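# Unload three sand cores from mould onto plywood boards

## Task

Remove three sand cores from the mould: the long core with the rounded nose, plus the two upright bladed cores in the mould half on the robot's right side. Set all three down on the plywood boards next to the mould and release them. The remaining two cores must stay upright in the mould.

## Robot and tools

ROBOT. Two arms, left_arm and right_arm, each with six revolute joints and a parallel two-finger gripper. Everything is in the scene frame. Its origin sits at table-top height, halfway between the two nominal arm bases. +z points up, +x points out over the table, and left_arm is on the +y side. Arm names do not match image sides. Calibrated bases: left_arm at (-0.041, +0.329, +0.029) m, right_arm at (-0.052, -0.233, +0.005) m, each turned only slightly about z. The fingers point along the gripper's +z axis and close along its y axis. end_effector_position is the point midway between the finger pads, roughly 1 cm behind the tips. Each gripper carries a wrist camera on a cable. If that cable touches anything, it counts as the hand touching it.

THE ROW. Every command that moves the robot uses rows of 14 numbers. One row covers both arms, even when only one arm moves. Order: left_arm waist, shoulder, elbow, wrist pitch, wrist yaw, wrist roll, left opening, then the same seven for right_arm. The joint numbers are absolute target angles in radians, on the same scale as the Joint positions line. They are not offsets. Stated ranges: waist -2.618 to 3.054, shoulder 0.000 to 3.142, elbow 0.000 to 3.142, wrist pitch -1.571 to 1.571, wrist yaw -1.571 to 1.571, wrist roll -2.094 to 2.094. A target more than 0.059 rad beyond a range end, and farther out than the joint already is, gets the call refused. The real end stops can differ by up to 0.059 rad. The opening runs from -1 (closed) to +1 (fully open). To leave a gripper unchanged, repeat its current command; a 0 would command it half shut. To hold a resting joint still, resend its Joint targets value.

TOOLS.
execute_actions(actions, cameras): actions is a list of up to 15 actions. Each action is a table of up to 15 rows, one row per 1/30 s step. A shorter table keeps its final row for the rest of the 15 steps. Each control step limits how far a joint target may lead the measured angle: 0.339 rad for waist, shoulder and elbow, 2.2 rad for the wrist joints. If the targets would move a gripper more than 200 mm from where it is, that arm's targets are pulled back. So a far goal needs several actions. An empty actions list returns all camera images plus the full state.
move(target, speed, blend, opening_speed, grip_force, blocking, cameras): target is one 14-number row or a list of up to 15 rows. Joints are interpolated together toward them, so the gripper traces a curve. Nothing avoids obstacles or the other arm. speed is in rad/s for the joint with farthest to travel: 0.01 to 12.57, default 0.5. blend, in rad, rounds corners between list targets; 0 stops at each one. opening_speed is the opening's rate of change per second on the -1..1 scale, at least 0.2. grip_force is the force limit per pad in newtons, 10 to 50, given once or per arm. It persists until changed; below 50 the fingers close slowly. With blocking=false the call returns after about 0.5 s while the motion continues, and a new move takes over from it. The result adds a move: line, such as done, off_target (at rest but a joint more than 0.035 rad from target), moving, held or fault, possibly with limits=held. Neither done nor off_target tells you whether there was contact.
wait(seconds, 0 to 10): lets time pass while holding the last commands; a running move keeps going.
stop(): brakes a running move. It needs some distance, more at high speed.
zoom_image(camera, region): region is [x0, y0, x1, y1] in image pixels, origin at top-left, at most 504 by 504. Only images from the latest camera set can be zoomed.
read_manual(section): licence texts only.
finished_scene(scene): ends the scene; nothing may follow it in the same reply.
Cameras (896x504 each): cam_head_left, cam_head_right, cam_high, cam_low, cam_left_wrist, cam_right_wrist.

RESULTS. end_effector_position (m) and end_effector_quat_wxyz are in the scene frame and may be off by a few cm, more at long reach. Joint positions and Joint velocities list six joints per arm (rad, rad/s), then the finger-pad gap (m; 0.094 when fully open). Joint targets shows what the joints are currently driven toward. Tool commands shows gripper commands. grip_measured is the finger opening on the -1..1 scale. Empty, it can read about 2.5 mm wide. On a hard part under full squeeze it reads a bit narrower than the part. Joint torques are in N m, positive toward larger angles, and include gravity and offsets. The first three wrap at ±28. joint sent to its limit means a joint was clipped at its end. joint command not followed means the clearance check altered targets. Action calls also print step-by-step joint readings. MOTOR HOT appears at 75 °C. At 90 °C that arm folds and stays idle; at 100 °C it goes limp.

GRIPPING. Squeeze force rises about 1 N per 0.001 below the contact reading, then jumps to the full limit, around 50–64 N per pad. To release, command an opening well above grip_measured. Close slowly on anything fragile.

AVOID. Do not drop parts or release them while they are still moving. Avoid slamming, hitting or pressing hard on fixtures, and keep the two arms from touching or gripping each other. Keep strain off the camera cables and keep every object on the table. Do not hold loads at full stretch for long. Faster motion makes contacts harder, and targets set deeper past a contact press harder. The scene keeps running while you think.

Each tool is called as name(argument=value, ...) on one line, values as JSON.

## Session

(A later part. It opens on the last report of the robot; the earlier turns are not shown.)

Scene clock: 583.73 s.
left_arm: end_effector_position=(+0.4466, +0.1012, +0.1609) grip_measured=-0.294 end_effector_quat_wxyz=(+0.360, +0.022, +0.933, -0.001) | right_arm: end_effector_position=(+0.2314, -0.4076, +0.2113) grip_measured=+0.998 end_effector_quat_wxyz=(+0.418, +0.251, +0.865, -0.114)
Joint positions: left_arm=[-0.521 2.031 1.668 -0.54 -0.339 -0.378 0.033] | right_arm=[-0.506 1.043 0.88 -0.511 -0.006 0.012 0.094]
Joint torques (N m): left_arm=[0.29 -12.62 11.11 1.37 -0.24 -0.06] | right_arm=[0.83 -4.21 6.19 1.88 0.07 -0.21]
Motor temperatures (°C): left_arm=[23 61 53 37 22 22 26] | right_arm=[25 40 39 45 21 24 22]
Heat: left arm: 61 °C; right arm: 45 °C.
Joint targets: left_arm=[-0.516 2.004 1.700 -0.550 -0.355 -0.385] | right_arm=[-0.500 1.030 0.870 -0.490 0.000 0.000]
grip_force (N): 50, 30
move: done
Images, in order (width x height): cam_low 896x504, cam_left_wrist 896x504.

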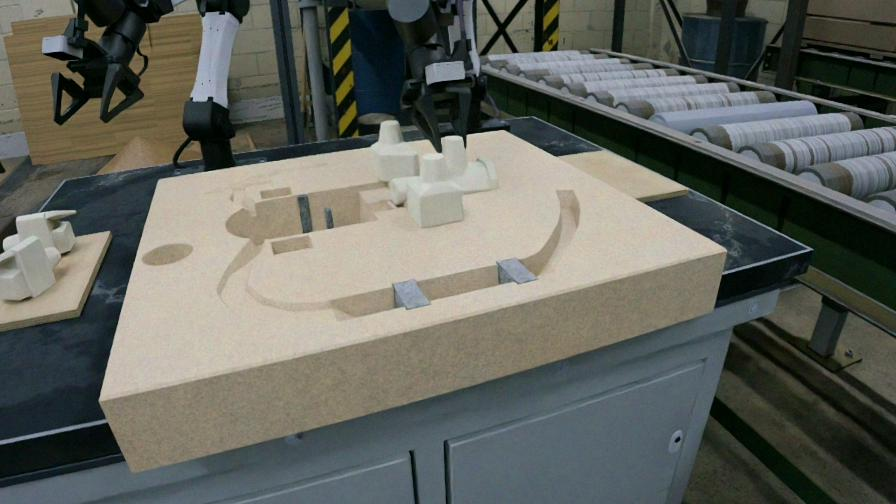

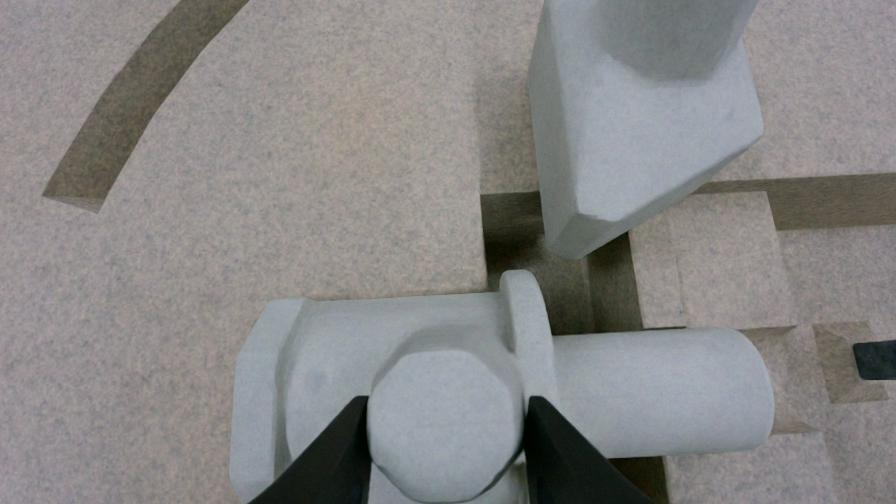

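move(target=[-0.516,1.970,1.755,-0.610,-0.355,-0.385,-0.8,-0.5,1.03,0.87,-0.49,0,0,1], speed=0.1, cameras=["cam_left_wrist","cam_low"])

zoom_image(camera="cam_low", region=[340, 20, 540, 230])

Scene clock: 592.10 s.
left_arm: end_effector_position=(+0.4425, +0.1021, +0.1639) grip_measured=-0.295 end_effector_quat_wxyz=(+0.348, +0.020, +0.937, +0.000) | right_arm: end_effector_position=(+0.2314, -0.4076, +0.2113) grip_measured=+0.998 end_effector_quat_wxyz=(+0.418, +0.251, +0.865, -0.114)
Joint positions: left_arm=[-0.521 2.031 1.697 -0.596 -0.331 -0.39 0.033] | right_arm=[-0.506 1.043 0.88 -0.511 -0.006 0.012 0.094]
Joint torques (N m): left_arm=[0.34 -15.46 13.39 1.32 -0.32 0.05] | right_arm=[0.73 -4.18 6.19 1.92 0.05 -0.19]
Motor temperatures (°C): left_arm=[23 63 54 37 22 22 26] | right_arm=[25 40 39 45 21 24 22]
Heat: left arm: 63 °C; right arm: 45 °C.
Joint targets: left_arm=[-0.516 1.970 1.755 -0.610 -0.355 -0.385] | right_arm=[-0.500 1.030 0.870 -0.490 0.000 0.000]
grip_force (N): 50, 30
move: off_target (left_arm); left_arm: the shoulder is farthest, 0.061 rad from its target
Images, in order (width x height): cam_low 896x504, cam_left_wrist 896x504.

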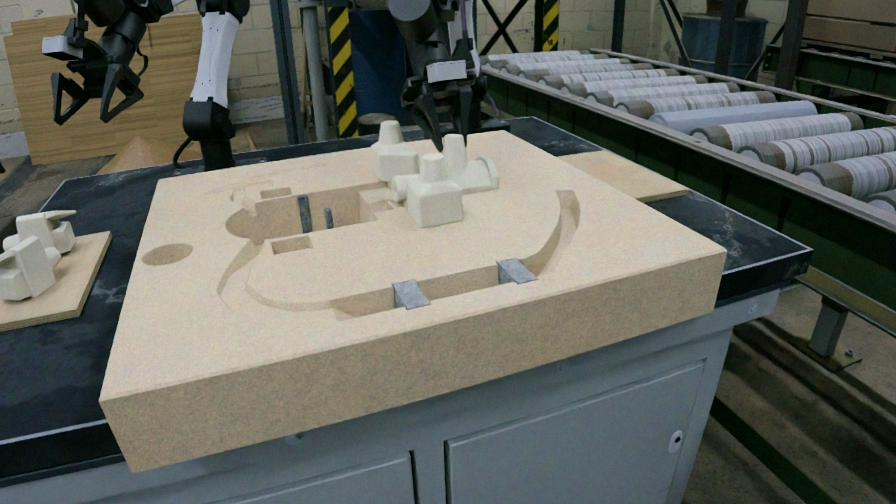

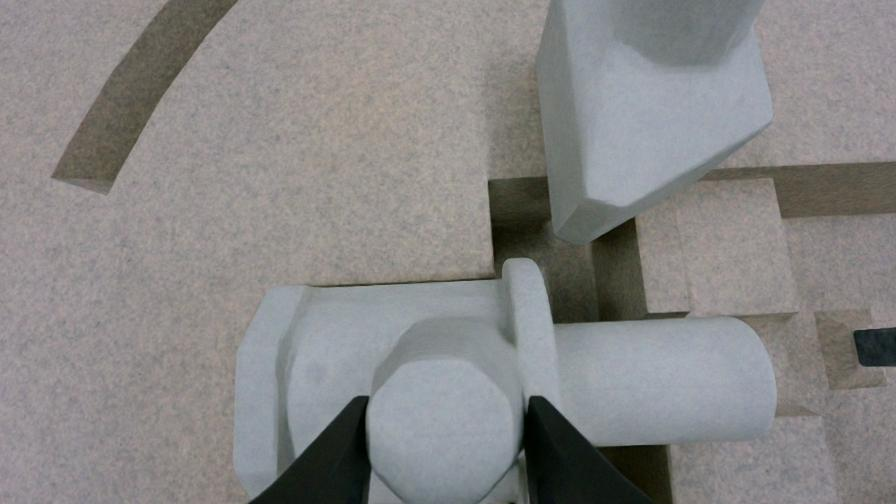

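Scaled by 2.400 from the camera's 896x504 image, which has a finer 1280x720 frame.

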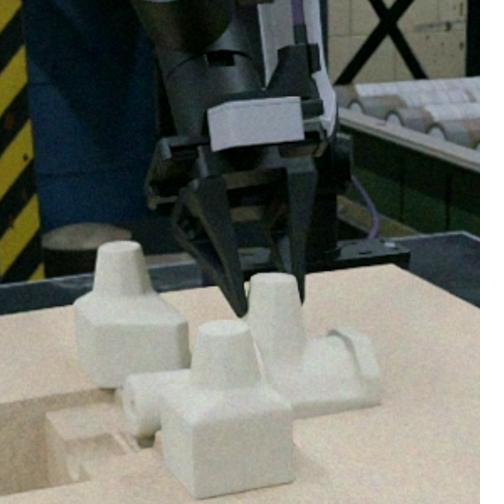

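move(target=[-0.516,1.935,1.83,-0.62,-0.355,-0.385,-0.8,-0.5,1.03,0.87,-0.49,0,0,1], speed=0.1, cameras=["cam_left_wrist","cam_low"])

zoom_image(camera="cam_low", region=[340, 20, 540, 230])

Scene clock: 601.50 s.
left_arm: end_effector_position=(+0.4418, +0.1034, +0.1683) grip_measured=-0.296 end_effector_quat_wxyz=(+0.337, +0.016, +0.941, -0.012) | right_arm: end_effector_position=(+0.2314, -0.4076, +0.2113) grip_measured=+0.998 end_effector_quat_wxyz=(+0.418, +0.251, +0.865, -0.114)
Joint positions: left_arm=[-0.509 2.031 1.727 -0.637 -0.297 -0.4 0.033] | right_arm=[-0.506 1.043 0.88 -0.511 -0.006 0.012 0.094]
Joint torques (N m): left_arm=[-0.8 -18.51 17.65 1.61 -0.69 0.15] | right_arm=[0.81 -4.27 6.28 1.87 0.05 -0.2]
Motor temperatures (°C): left_arm=[23 70 57 36 22 22 27] | right_arm=[25 39 39 45 21 24 22]
Heat: left arm: 70 °C; right arm: 45 °C.
Joint targets: left_arm=[-0.516 1.935 1.830 -0.620 -0.355 -0.385] | right_arm=[-0.500 1.030 0.870 -0.490 0.000 0.000]
grip_force (N): 50, 30
move: off_target (left_arm); left_arm: the elbow is farthest, 0.103 rad from its target
Images, in order (width x height): cam_low 896x504, cam_left_wrist 896x504.

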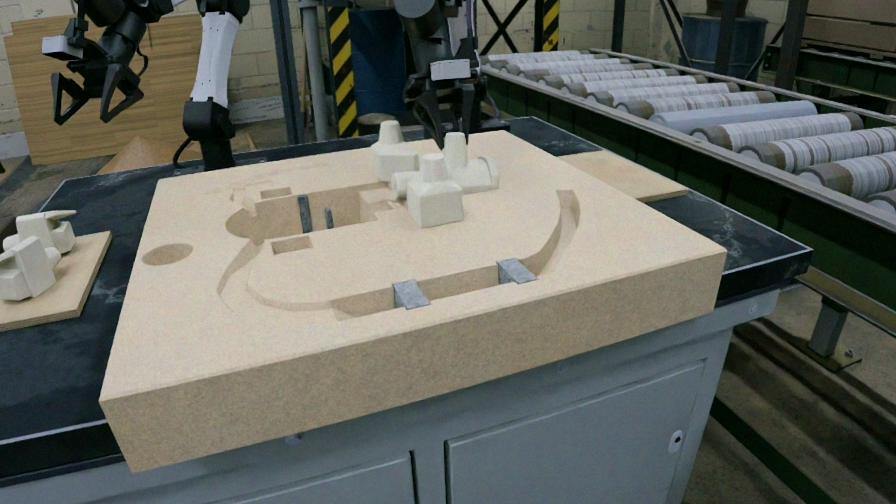

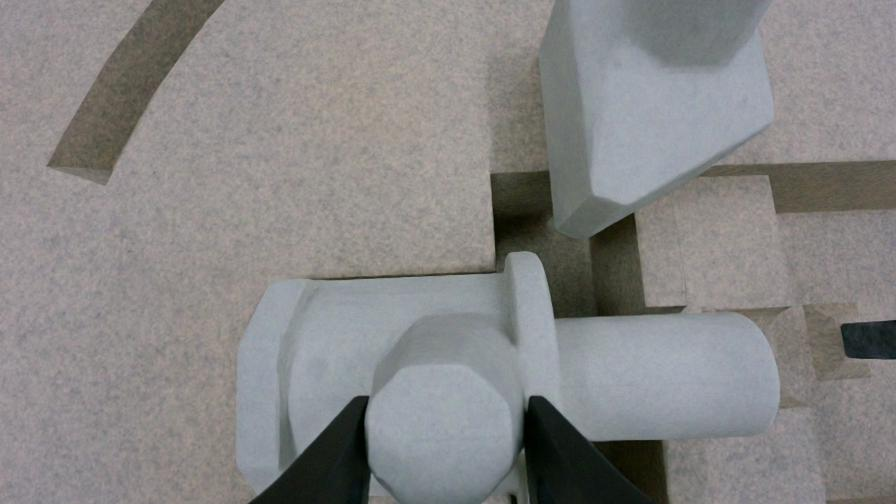

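Scaled by 2.400 from the camera's 896x504 image, which has a finer 1280x720 frame.

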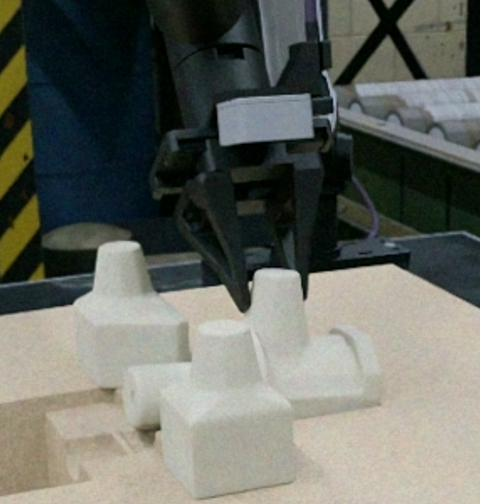

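move(target=[-0.516,1.935,1.80,-0.63,-0.48,-0.30,-0.8,-0.5,1.03,0.87,-0.49,0,0,1], speed=0.15, cameras=["cam_left_wrist","cam_low"])

zoom_image(camera="cam_low", region=[340, 20, 540, 230])

Scene clock: 613.53 s.
left_arm: end_effector_position=(+0.4423, +0.1052, +0.1690) grip_measured=-0.296 end_effector_quat_wxyz=(+0.340, +0.023, +0.940, -0.001) | right_arm: end_effector_position=(+0.2314, -0.4076, +0.2113) grip_measured=+0.998 end_effector_quat_wxyz=(+0.418, +0.251, +0.865, -0.114)
Joint positions: left_arm=[-0.511 2.031 1.727 -0.638 -0.316 -0.383 0.033] | right_arm=[-0.506 1.043 0.88 -0.511 -0.006 0.012 0.094]
Joint torques (N m): left_arm=[-0.58 -18.5 14.87 1.49 -1.78 0.78] | right_arm=[0.72 -4.37 6.26 1.86 0.03 -0.2]
Motor temperatures (°C): left_arm=[23 82 60 37 23 22 27] | right_arm=[25 39 38 46 21 24 22]
Heat: left arm: 82 °C; right arm: 46 °C. Fold the left arm in close to its base, or ease its load, before you think long.
Joint targets: left_arm=[-0.516 1.935 1.800 -0.630 -0.480 -0.300] | right_arm=[-0.500 1.030 0.870 -0.490 0.000 0.000]
MOTOR HOT: the shoulder of the left arm reports 82 °C; the controller's stop level is 90 °C. To cool a motor, set the load down, stop pushing, or move to a pose that needs little force.
grip_force (N): 50, 30
move: off_target (left_arm); left_arm: the wrist yaw is farthest, 0.164 rad from its target
Images, in order (width x height): cam_low 896x504, cam_left_wrist 896x504.

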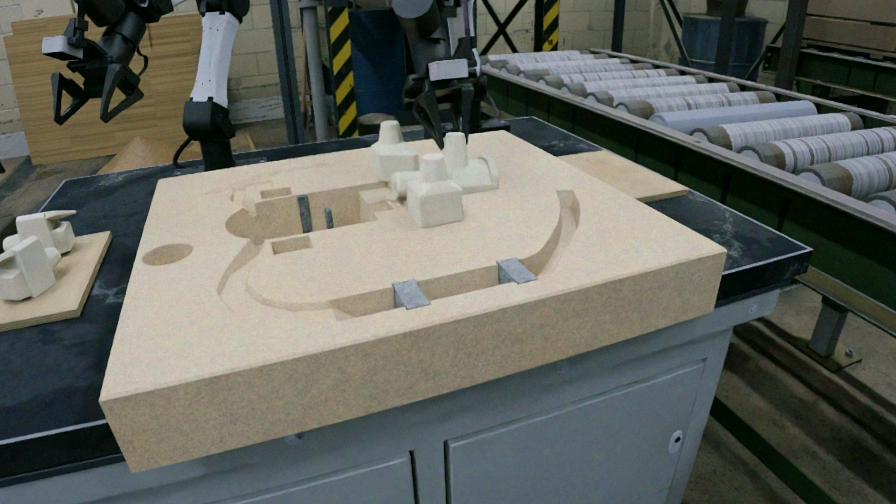

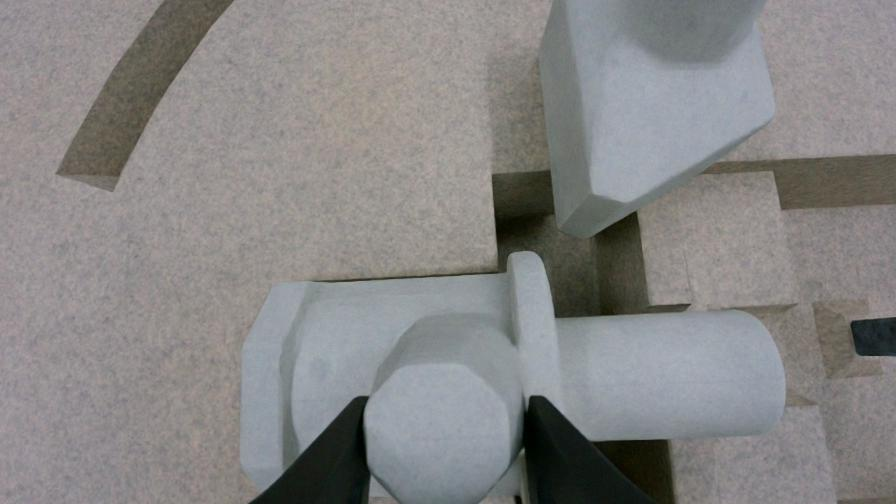

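Scaled by 2.400 from the camera's 896x504 image, which has a finer 1280x720 frame.

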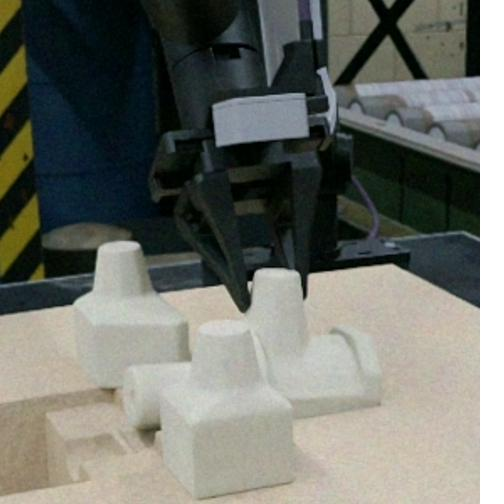

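move(target=[[-0.516,2.06,1.68,-0.545,-0.36,-0.37,-0.8,-0.5,1.03,0.87,-0.49,0,0,1],[-0.516,2.06,1.66,-0.525,-0.36,-0.37,0.6,-0.5,1.03,0.87,-0.49,0,0,1],[-0.516,1.98,1.72,-0.565,-0.36,-0.37,0.6,-0.5,1.03,0.87,-0.49,0,0,1],[-0.50,1.75,1.77,-0.60,-0.3,-0.3,1,-0.5,1.03,0.87,-0.49,0,0,1],[-0.50,1.2,1.2,-0.60,0,0,1,-0.5,1.03,0.87,-0.49,0,0,1]], speed=[0.3,0.3,0.3,0.5,0.8], blend=[0,0,0.02,0.1,0], opening_speed=1.5, cameras=["cam_left_wrist","cam_low","cam_high","cam_head_left"])

Scene clock: 623.40 s.
left_arm: end_effector_position=(+0.2855, +0.1409, +0.3128) grip_measured=+0.999 end_effector_quat_wxyz=(+0.454, +0.221, +0.855, -0.120) | right_arm: end_effector_position=(+0.2314, -0.4076, +0.2113) grip_measured=+0.998 end_effector_quat_wxyz=(+0.418, +0.251, +0.865, -0.114)
Joint positions: left_arm=[-0.504 1.209 1.218 -0.602 -0.013 -0.014 0.094] | right_arm=[-0.506 1.043 0.88 -0.511 -0.006 0.012 0.094]
Joint torques (N m): left_arm=[0.24 -4.56 6.74 1.91 0.19 0.18] | right_arm=[0.9 -4.34 6.23 1.89 0.08 -0.21]
Motor temperatures (°C): left_arm=[23 80 59 37 24 22 27] | right_arm=[25 39 38 46 21 24 22]
Heat: left arm: 80 °C; right arm: 46 °C. Fold the left arm in close to its base, or ease its load, before you think long.
Joint targets: left_arm=[-0.500 1.200 1.200 -0.600 0.000 0.000] | right_arm=[-0.500 1.030 0.870 -0.490 0.000 0.000]
MOTOR HOT: still on. The shoulder of the left arm reports 80 °C.
grip_force (N): 50, 30
move: done; blend cut to 0 rad at target 4; target 2's new numbers were sent with left_arm's wrist pitch 0.042 rad from that target
Images, in order (width x height): cam_head_left 896x504, cam_high 896x504, cam_low 896x504, cam_left_wrist 896x504.

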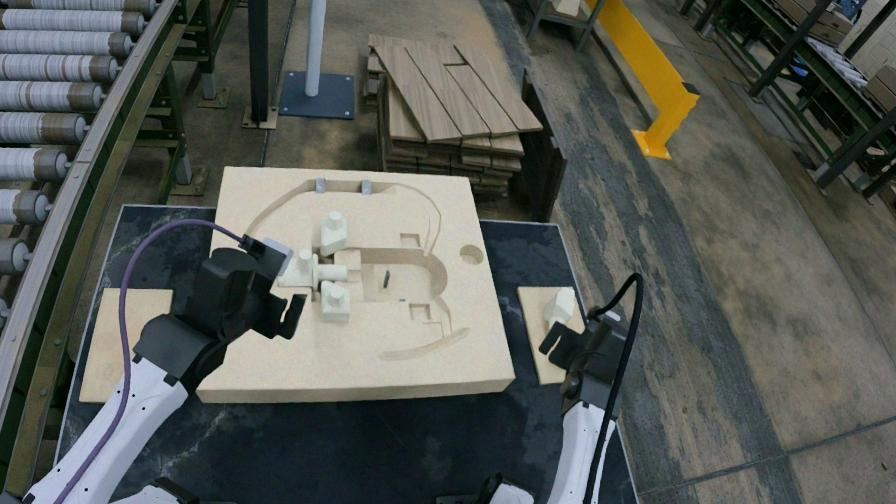

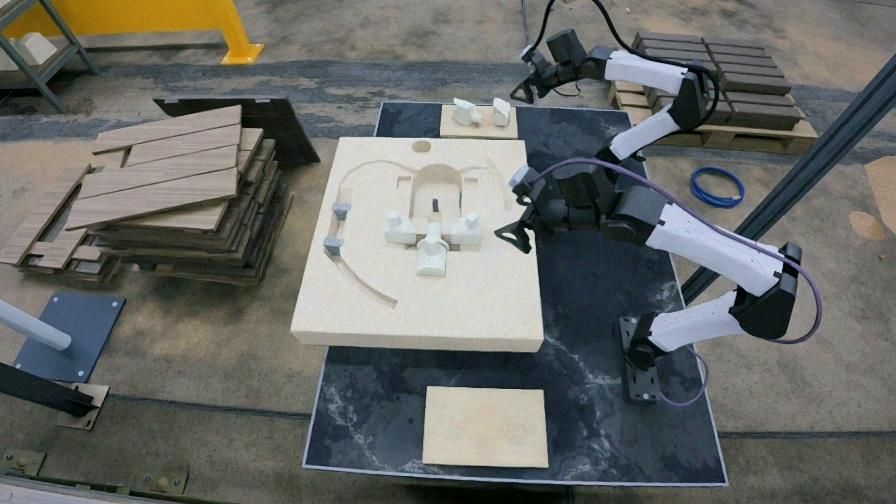

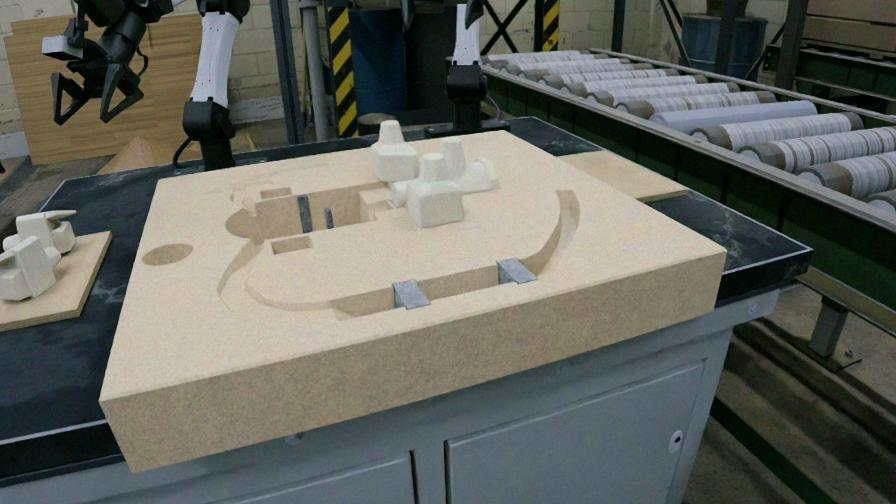

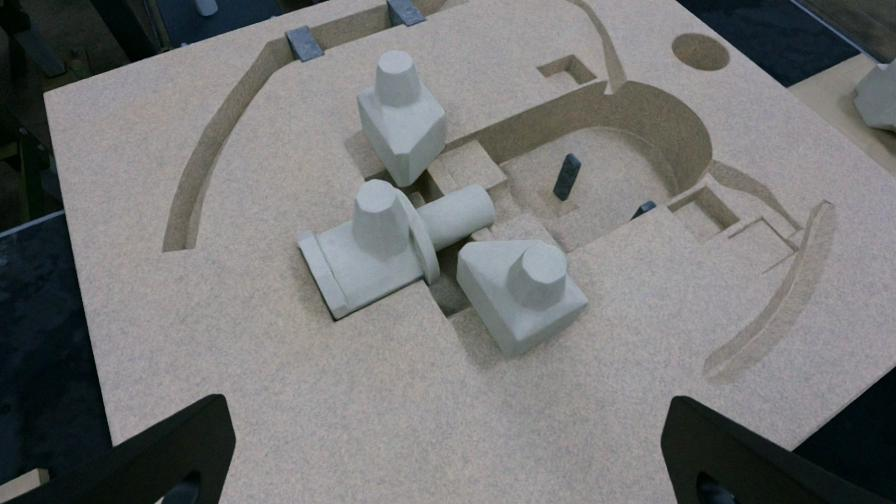

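zoom_image(camera="cam_left_wrist", region=[250, 130, 610, 380])

zoom_image(camera="cam_low", region=[370, 110, 540, 240])

Scaled by 1.400 from the camera's 896x504 image, which has a finer 1280x720 frame.

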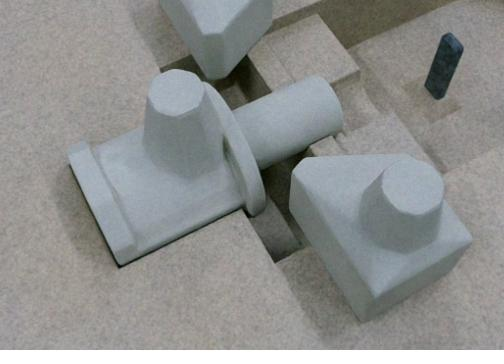

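Scaled by 2.965 from the camera's 896x504 image, which has a finer 1280x720 frame.

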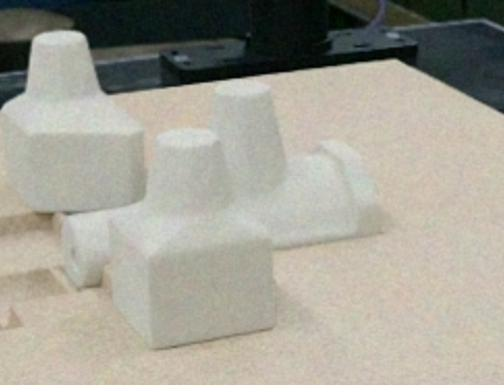

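wait(seconds=10)

move(target=[0.2,1.6,1.6,-0.9,0,0,1,-0.5,1.03,0.87,-0.49,0,0,1], speed=0.7, cameras=["cam_left_wrist","cam_high","cam_head_left"])

Scene clock: 679.00 s.
left_arm: end_effector_position=(+0.2855, +0.1409, +0.3128) grip_measured=+0.999 end_effector_quat_wxyz=(+0.454, +0.221, +0.855, -0.120) | right_arm: end_effector_position=(+0.2314, -0.4076, +0.2113) grip_measured=+0.998 end_effector_quat_wxyz=(+0.418, +0.251, +0.865, -0.114)
Joint positions: left_arm=[-0.504 1.209 1.218 -0.602 -0.013 -0.014 0.094] | right_arm=[-0.506 1.043 0.88 -0.511 -0.006 0.012 0.094]
Joint torques (N m): left_arm=[0.27 -4.56 6.67 1.91 0.21 0.14] | right_arm=[0.76 -4.25 6.11 1.89 0.07 -0.17]
Motor temperatures (°C): left_arm=[23 48 49 39 23 22 25] | right_arm=[25 37 38 46 21 24 21]
Heat: left arm: 49 °C; right arm: 46 °C.
Joint targets: left_arm=[-0.500 1.200 1.200 -0.600 0.000 0.000] | right_arm=[-0.500 1.030 0.870 -0.490 0.000 0.000]
Tool commands: left_gripper/opening=+1.0 right_gripper/opening=+1.0
MOTOR HOT: cleared for the motors of the left arm.
grip_force (N): 50, 30
wait: 10.00 s; at rest from the start

Scene clock: 680.77 s.
left_arm: end_effector_position=(+0.3754, +0.4057, +0.2639) grip_measured=+0.999 end_effector_quat_wxyz=(+0.322, -0.092, +0.942, +0.030) | right_arm: end_effector_position=(+0.2314, -0.4076, +0.2113) grip_measured=+0.998 end_effector_quat_wxyz=(+0.418, +0.251, +0.865, -0.114)
Joint positions: left_arm=[0.204 1.592 1.568 -0.889 -0.006 -0.012 0.094] | right_arm=[-0.506 1.043 0.88 -0.511 -0.006 0.012 0.094]
Joint torques (N m): left_arm=[-0.53 -5.97 11.1 1.42 0.15 0.11] | right_arm=[0.83 -4.33 6.2 1.93 0.07 -0.17]
Heat: left arm: 49 °C; right arm: 46 °C.
Joint targets: left_arm=[0.200 1.600 1.600 -0.900 0.000 0.000] | right_arm=[-0.500 1.030 0.870 -0.490 0.000 0.000]
grip_force (N): 50, 30
move: done
Images, in order (width x height): cam_head_left 896x504, cam_high 896x504, cam_left_wrist 896x504.

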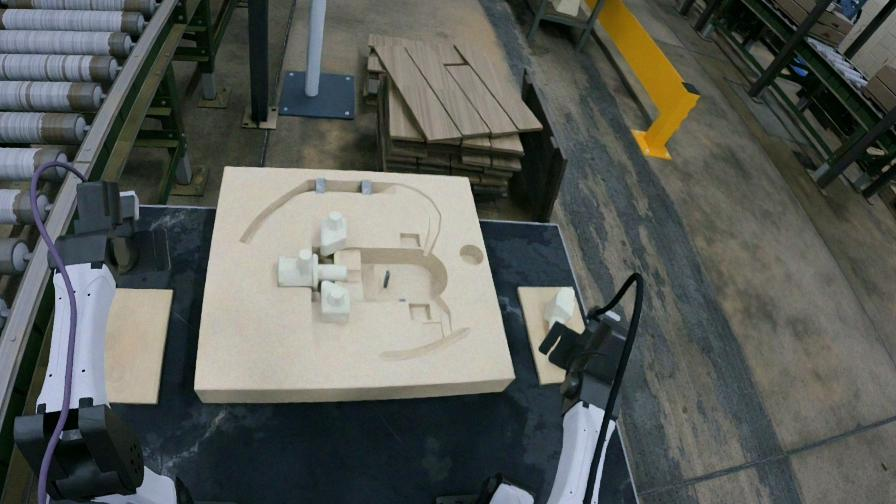

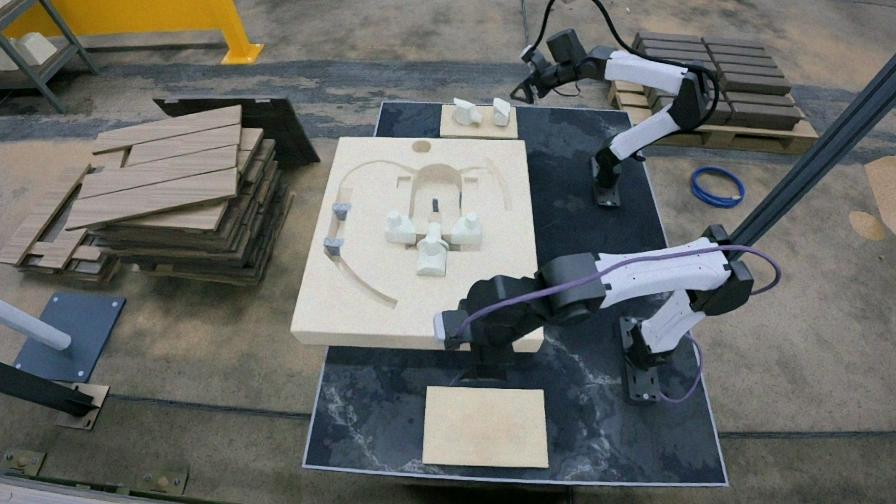

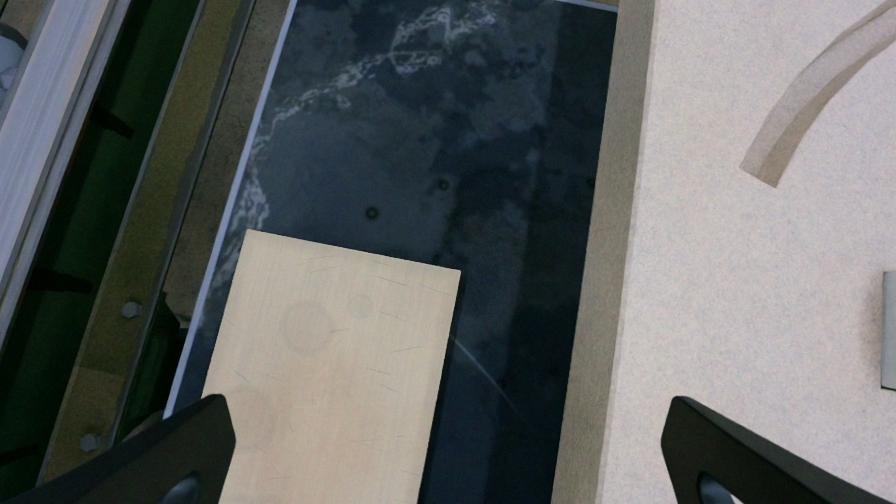

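move(target=[[-0.516,1.95,1.85,-0.70,-0.345,-0.379,1,-0.5,1.03,0.87,-0.49,0,0,1],[-0.516,2.011,1.770,-0.626,-0.345,-0.379,1,-0.5,1.03,0.87,-0.49,0,0,1],[-0.515,2.0195,1.635,-0.475,-0.355,-0.385,0.5,-0.5,1.03,0.87,-0.49,0,0,1]], speed=[0.7,0.4,0.25], blend=[0.1,0.03,0], opening_speed=2, cameras=["cam_left_wrist"])

Scene clock: 702.93 s.
left_arm: end_effector_position=(+0.4517, +0.0988, +0.1750) grip_measured=+0.501 end_effector_quat_wxyz=(+0.384, +0.019, +0.923, -0.015) | right_arm: end_effector_position=(+0.2314, -0.4076, +0.2113) grip_measured=+0.998 end_effector_quat_wxyz=(+0.418, +0.251, +0.865, -0.114)
Joint positions: left_arm=[-0.519 2.006 1.652 -0.488 -0.336 -0.373 0.071] | right_arm=[-0.506 1.043 0.88 -0.511 -0.006 0.012 0.094]
Joint torques (N m): left_arm=[0.25 -9.11 6.74 1.71 -0.29 -0.1] | right_arm=[0.92 -4.27 6.15 1.85 0.04 -0.2]
Heat: left arm: 53 °C; right arm: 46 °C.
Joint targets: left_arm=[-0.515 2.020 1.635 -0.475 -0.355 -0.385] | right_arm=[-0.500 1.030 0.870 -0.490 0.000 0.000]
grip_force (N): 50, 30
move: done; blend cut to 0.04 rad at target 1
Images, in order (width x height): cam_left_wrist 896x504.

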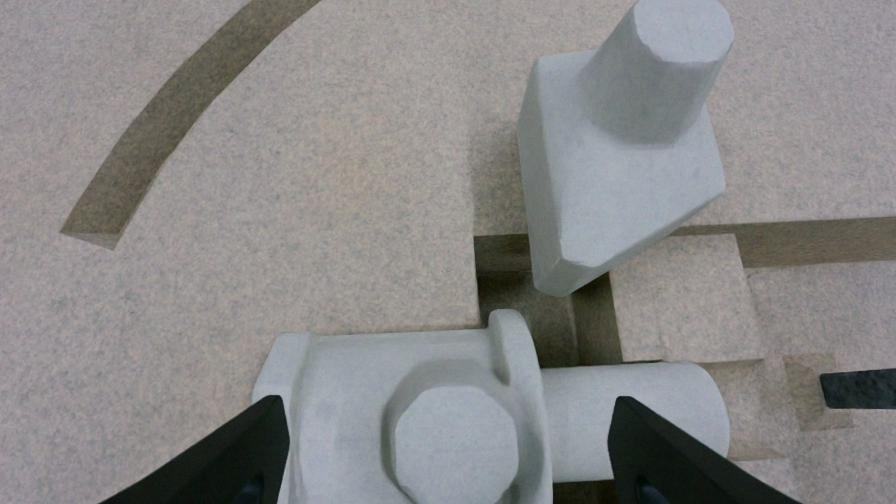

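move(target=[[-0.517,2.06,1.630,-0.435,-0.355,-0.385,0.5,-0.5,1.03,0.87,-0.49,0,0,1],[-0.517,2.06,1.630,-0.435,-0.355,-0.385,-0.8,-0.5,1.03,0.87,-0.49,0,0,1]], speed=0.25, opening_speed=1.5, cameras=["cam_left_wrist"])

Scene clock: 709.63 s.
left_arm: end_effector_position=(+0.4593, +0.0974, +0.1598) grip_measured=-0.307 end_effector_quat_wxyz=(+0.385, +0.016, +0.923, -0.009) | right_arm: end_effector_position=(+0.2314, -0.4076, +0.2113) grip_measured=+0.998 end_effector_quat_wxyz=(+0.418, +0.251, +0.865, -0.114)
Joint positions: left_arm=[-0.517 2.047 1.65 -0.448 -0.348 -0.373 0.033] | right_arm=[-0.506 1.043 0.88 -0.511 -0.006 0.012 0.094]
Joint torques (N m): left_arm=[-0.06 -9.35 6.49 1.69 -0.17 -0.11] | right_arm=[0.85 -4.4 6.34 1.87 0.06 -0.19]
Heat: left arm: 52 °C; right arm: 46 °C.
Joint targets: left_arm=[-0.517 2.060 1.630 -0.435 -0.355 -0.385] | right_arm=[-0.500 1.030 0.870 -0.490 0.000 0.000]
grip_force (N): 50, 30
move: done
Images, in order (width x height): cam_left_wrist 896x504.

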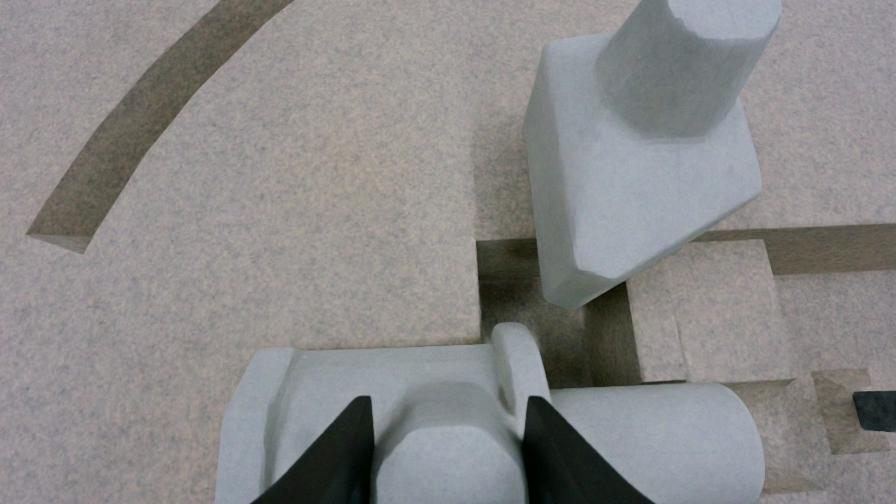

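move(target=[[-0.517,2.06,1.630,-0.435,-0.355,-0.385,0.5,-0.5,1.03,0.87,-0.49,0,0,1],[-0.517,2.047,1.632,-0.500,-0.355,-0.385,0.5,-0.5,1.03,0.87,-0.49,0,0,1],[-0.517,2.047,1.632,-0.500,-0.355,-0.385,-0.8,-0.5,1.03,0.87,-0.49,0,0,1]], speed=0.25, opening_speed=1.5)

move(target=[[-0.517,1.93,1.85,-0.64,-0.355,-0.385,-0.8,-0.5,1.03,0.87,-0.49,0,0,1],[-0.517,1.90,2.04,-0.80,-0.345,-0.379,-0.8,-0.5,1.03,0.87,-0.49,0,0,1]], speed=0.4, blend=[0.05,0], cameras=["cam_left_wrist","cam_low","cam_high"])

Scene clock: 719.40 s.
left_arm: end_effector_position=(+0.4517, +0.0991, +0.1531) grip_measured=-0.246 end_effector_quat_wxyz=(+0.368, +0.021, +0.930, -0.002) | right_arm: end_effector_position=(+0.2314, -0.4076, +0.2113) grip_measured=+0.998 end_effector_quat_wxyz=(+0.418, +0.251, +0.865, -0.114)
Joint positions: left_arm=[-0.521 2.047 1.65 -0.49 -0.344 -0.375 0.035] | right_arm=[-0.506 1.043 0.88 -0.511 -0.006 0.012 0.094]
Joint torques (N m): left_arm=[0.31 -10.41 6.56 1.41 -0.21 -0.09] | right_arm=[0.87 -4.26 6.12 1.88 0.06 -0.18]
Heat: left arm: 50 °C; right arm: 47 °C.
Joint targets: left_arm=[-0.517 2.047 1.632 -0.500 -0.355 -0.385] | right_arm=[-0.500 1.030 0.870 -0.490 0.000 0.000]
grip_force (N): 50, 30
move: done

Scene clock: 721.13 s.
left_arm: end_effector_position=(+0.4405, +0.1048, +0.3484) grip_measured=-0.799 end_effector_quat_wxyz=(+0.463, -0.008, +0.883, -0.070) | right_arm: end_effector_position=(+0.2314, -0.4076, +0.2113) grip_measured=+0.998 end_effector_quat_wxyz=(+0.418, +0.251, +0.865, -0.114)
Joint positions: left_arm=[-0.517 1.89 2.045 -0.789 -0.327 -0.391 0.009] | right_arm=[-0.506 1.043 0.88 -0.511 -0.006 0.012 0.094]
Joint torques (N m): left_arm=[-0.13 -8.24 7.49 1.66 -0.27 0.15] | right_arm=[0.85 -4.31 6.22 1.84 0.05 -0.19]
Heat: left arm: 51 °C; right arm: 47 °C.
Joint targets: left_arm=[-0.517 1.900 2.040 -0.800 -0.345 -0.379] | right_arm=[-0.500 1.030 0.870 -0.490 0.000 0.000]
grip_force (N): 50, 30
move: done
Images, in order (width x height): cam_high 896x504, cam_low 896x504, cam_left_wrist 896x504.

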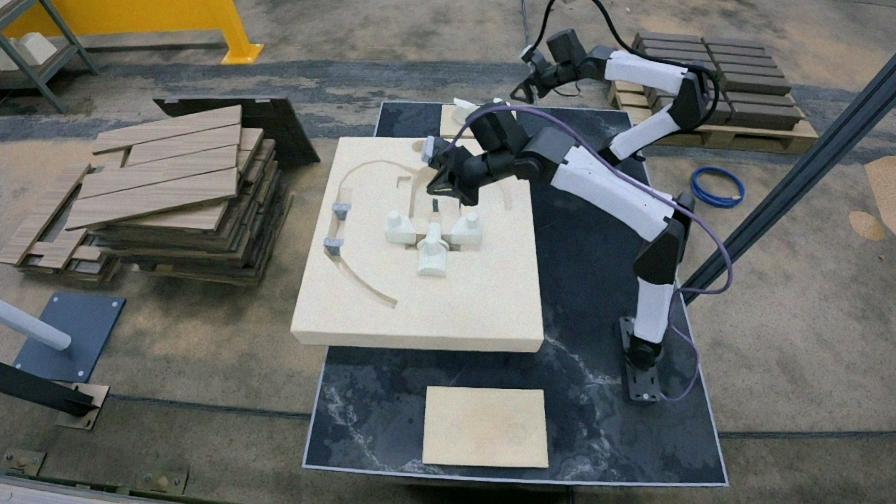

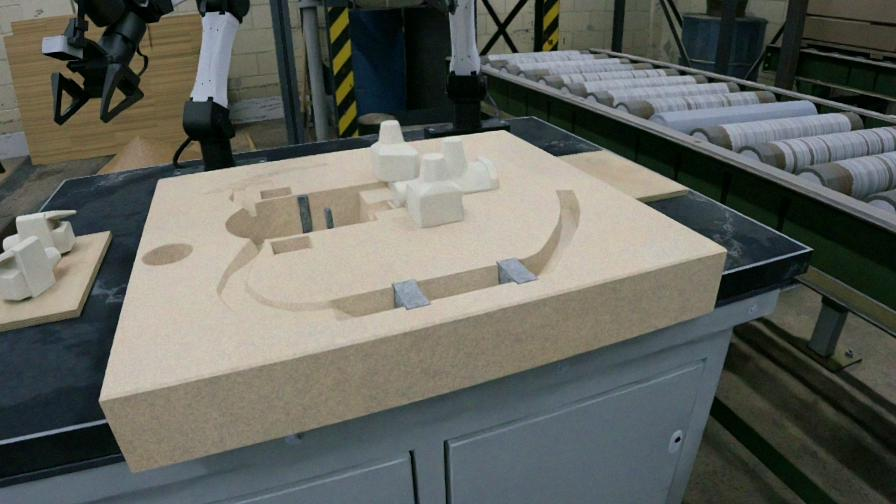

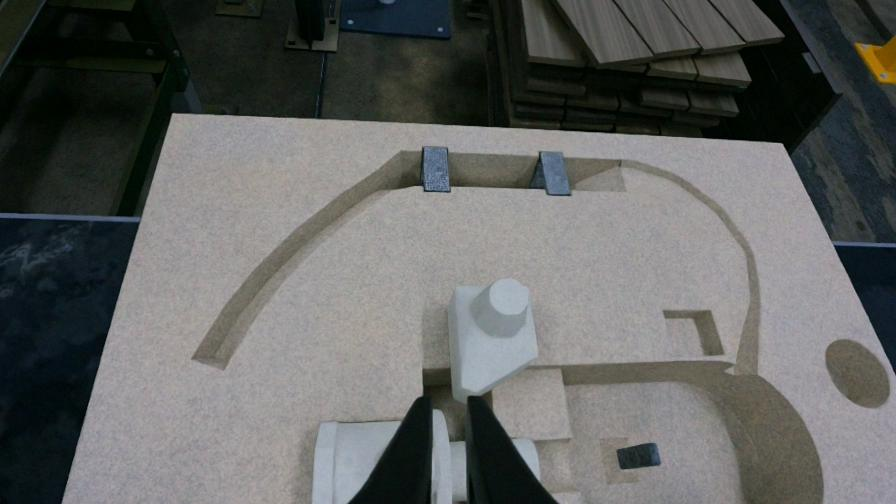

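zoom_image(camera="cam_left_wrist", region=[280, 260, 600, 504])

move(target=[-0.3,1.75,1.85,-1.1,0,0,1,-0.5,1.03,0.87,-0.49,0,0,1], speed=0.7, cameras=["cam_left_wrist","cam_head_left"])

Scaled by 1.575 from the camera's 896x504 image, which has a finer 1280x720 frame.

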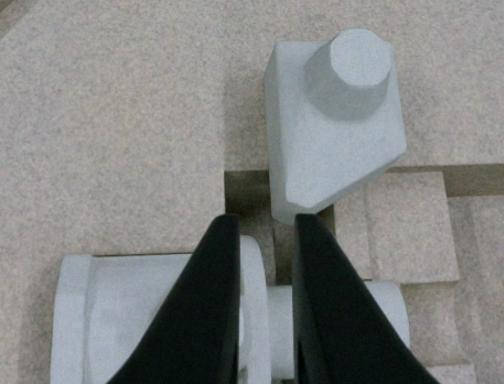

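Scene clock: 732.97 s.
left_arm: end_effector_position=(+0.3827, +0.1892, +0.2767) grip_measured=+0.999 end_effector_quat_wxyz=(+0.282, +0.146, +0.947, -0.041) | right_arm: end_effector_position=(+0.2314, -0.4076, +0.2113) grip_measured=+0.998 end_effector_quat_wxyz=(+0.418, +0.251, +0.865, -0.114)
Joint positions: left_arm=[-0.3 1.771 1.867 -1.089 -0.014 -0.014 0.094] | right_arm=[-0.506 1.043 0.88 -0.511 -0.006 0.012 0.094]
Joint torques (N m): left_arm=[-0.06 -9.66 6.16 1.27 0.24 0.14] | right_arm=[0.85 -4.22 6.19 1.9 0.05 -0.17]
Heat: left arm: 52 °C; right arm: 47 °C.
Joint targets: left_arm=[-0.300 1.750 1.850 -1.100 0.000 0.000] | right_arm=[-0.500 1.030 0.870 -0.490 0.000 0.000]
grip_force (N): 50, 30
move: done
Images, in order (width x height): cam_head_left 896x504, cam_left_wrist 896x504.

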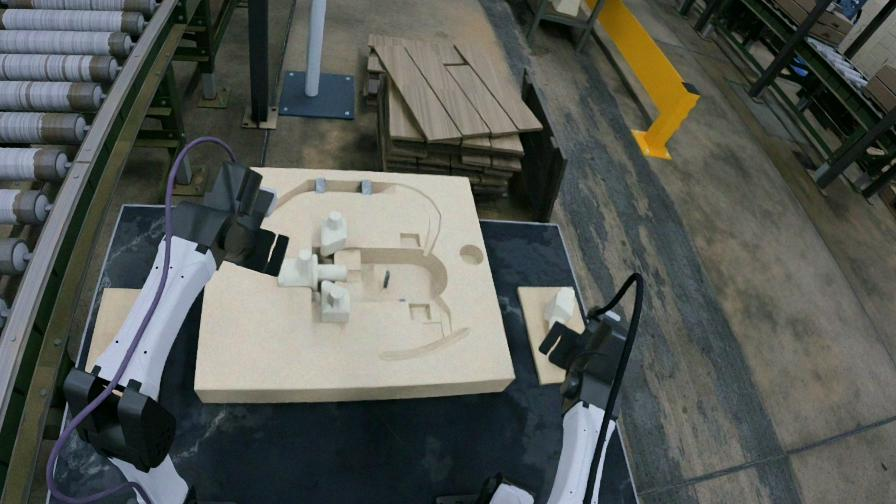

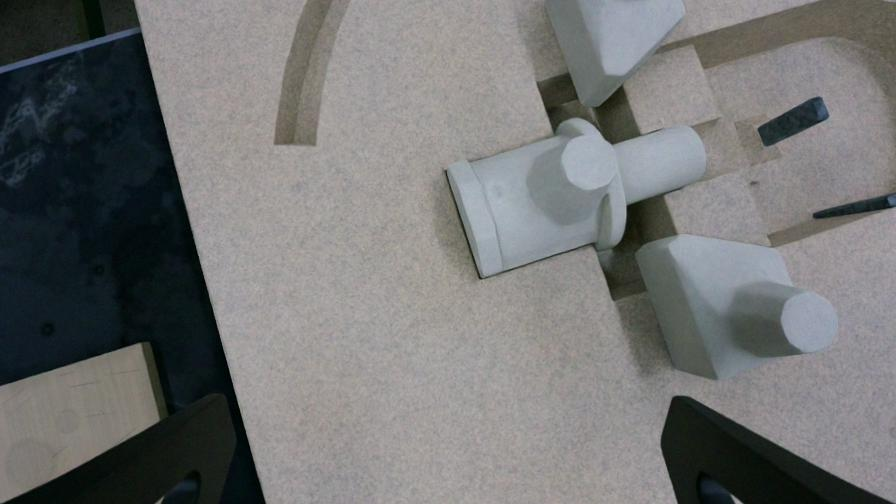

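zoom_image(camera="cam_left_wrist", region=[430, 90, 730, 300])

Scaled by 1.680 from the camera's 896x504 image, which has a finer 1280x720 frame.

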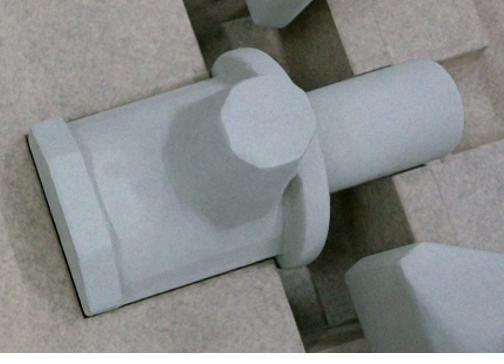

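move(target=[[-0.516,1.95,1.85,-0.70,-0.345,-0.379,1,-0.5,1.03,0.87,-0.49,0,0,1],[-0.516,2.05,1.70,-0.56,-0.355,-0.385,1,-0.5,1.03,0.87,-0.49,0,0,1],[-0.514,2.055,1.60,-0.455,-0.355,-0.385,0.7,-0.5,1.03,0.87,-0.49,0,0,1]], speed=[0.7,0.4,0.25], blend=[0.1,0.03,0], opening_speed=2, grip_force=[50,30], cameras=["cam_left_wrist"])

Scene clock: 765.77 s.
left_arm: end_effector_position=(+0.4503, +0.1019, +0.1452) grip_measured=+0.701 end_effector_quat_wxyz=(+0.366, +0.021, +0.930, +0.000) | right_arm: end_effector_position=(+0.2314, -0.4076, +0.2113) grip_measured=+0.998 end_effector_quat_wxyz=(+0.418, +0.251, +0.865, -0.114)
Joint positions: left_arm=[-0.518 2.046 1.619 -0.465 -0.344 -0.372 0.08] | right_arm=[-0.506 1.043 0.88 -0.511 -0.006 0.012 0.094]
Joint torques (N m): left_arm=[0.2 -9.54 6.43 1.61 -0.23 -0.12] | right_arm=[0.81 -4.3 6.15 1.9 0.04 -0.2]
Heat: left arm: 51 °C; right arm: 47 °C.
Joint targets: left_arm=[-0.514 2.055 1.600 -0.455 -0.355 -0.385] | right_arm=[-0.500 1.030 0.870 -0.490 0.000 0.000]
grip_force (N): 50, 30
move: done; blend cut to 0.075 rad at target 1
Images, in order (width x height): cam_left_wrist 896x504.

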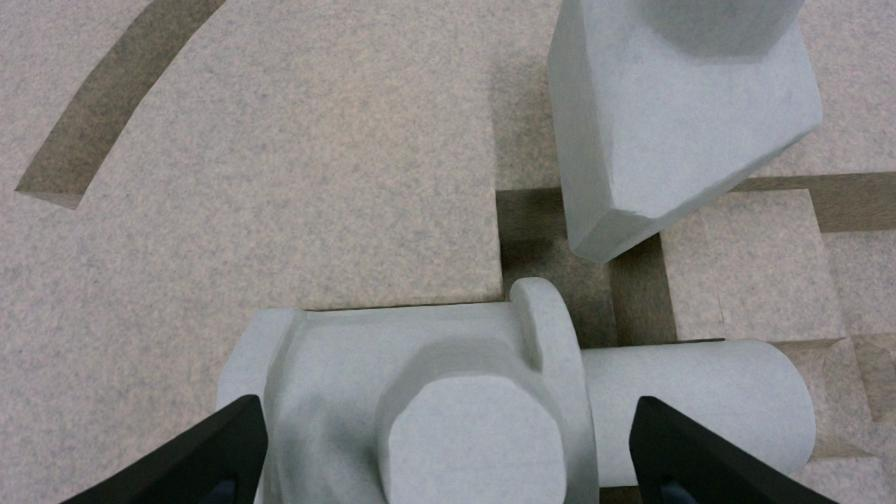

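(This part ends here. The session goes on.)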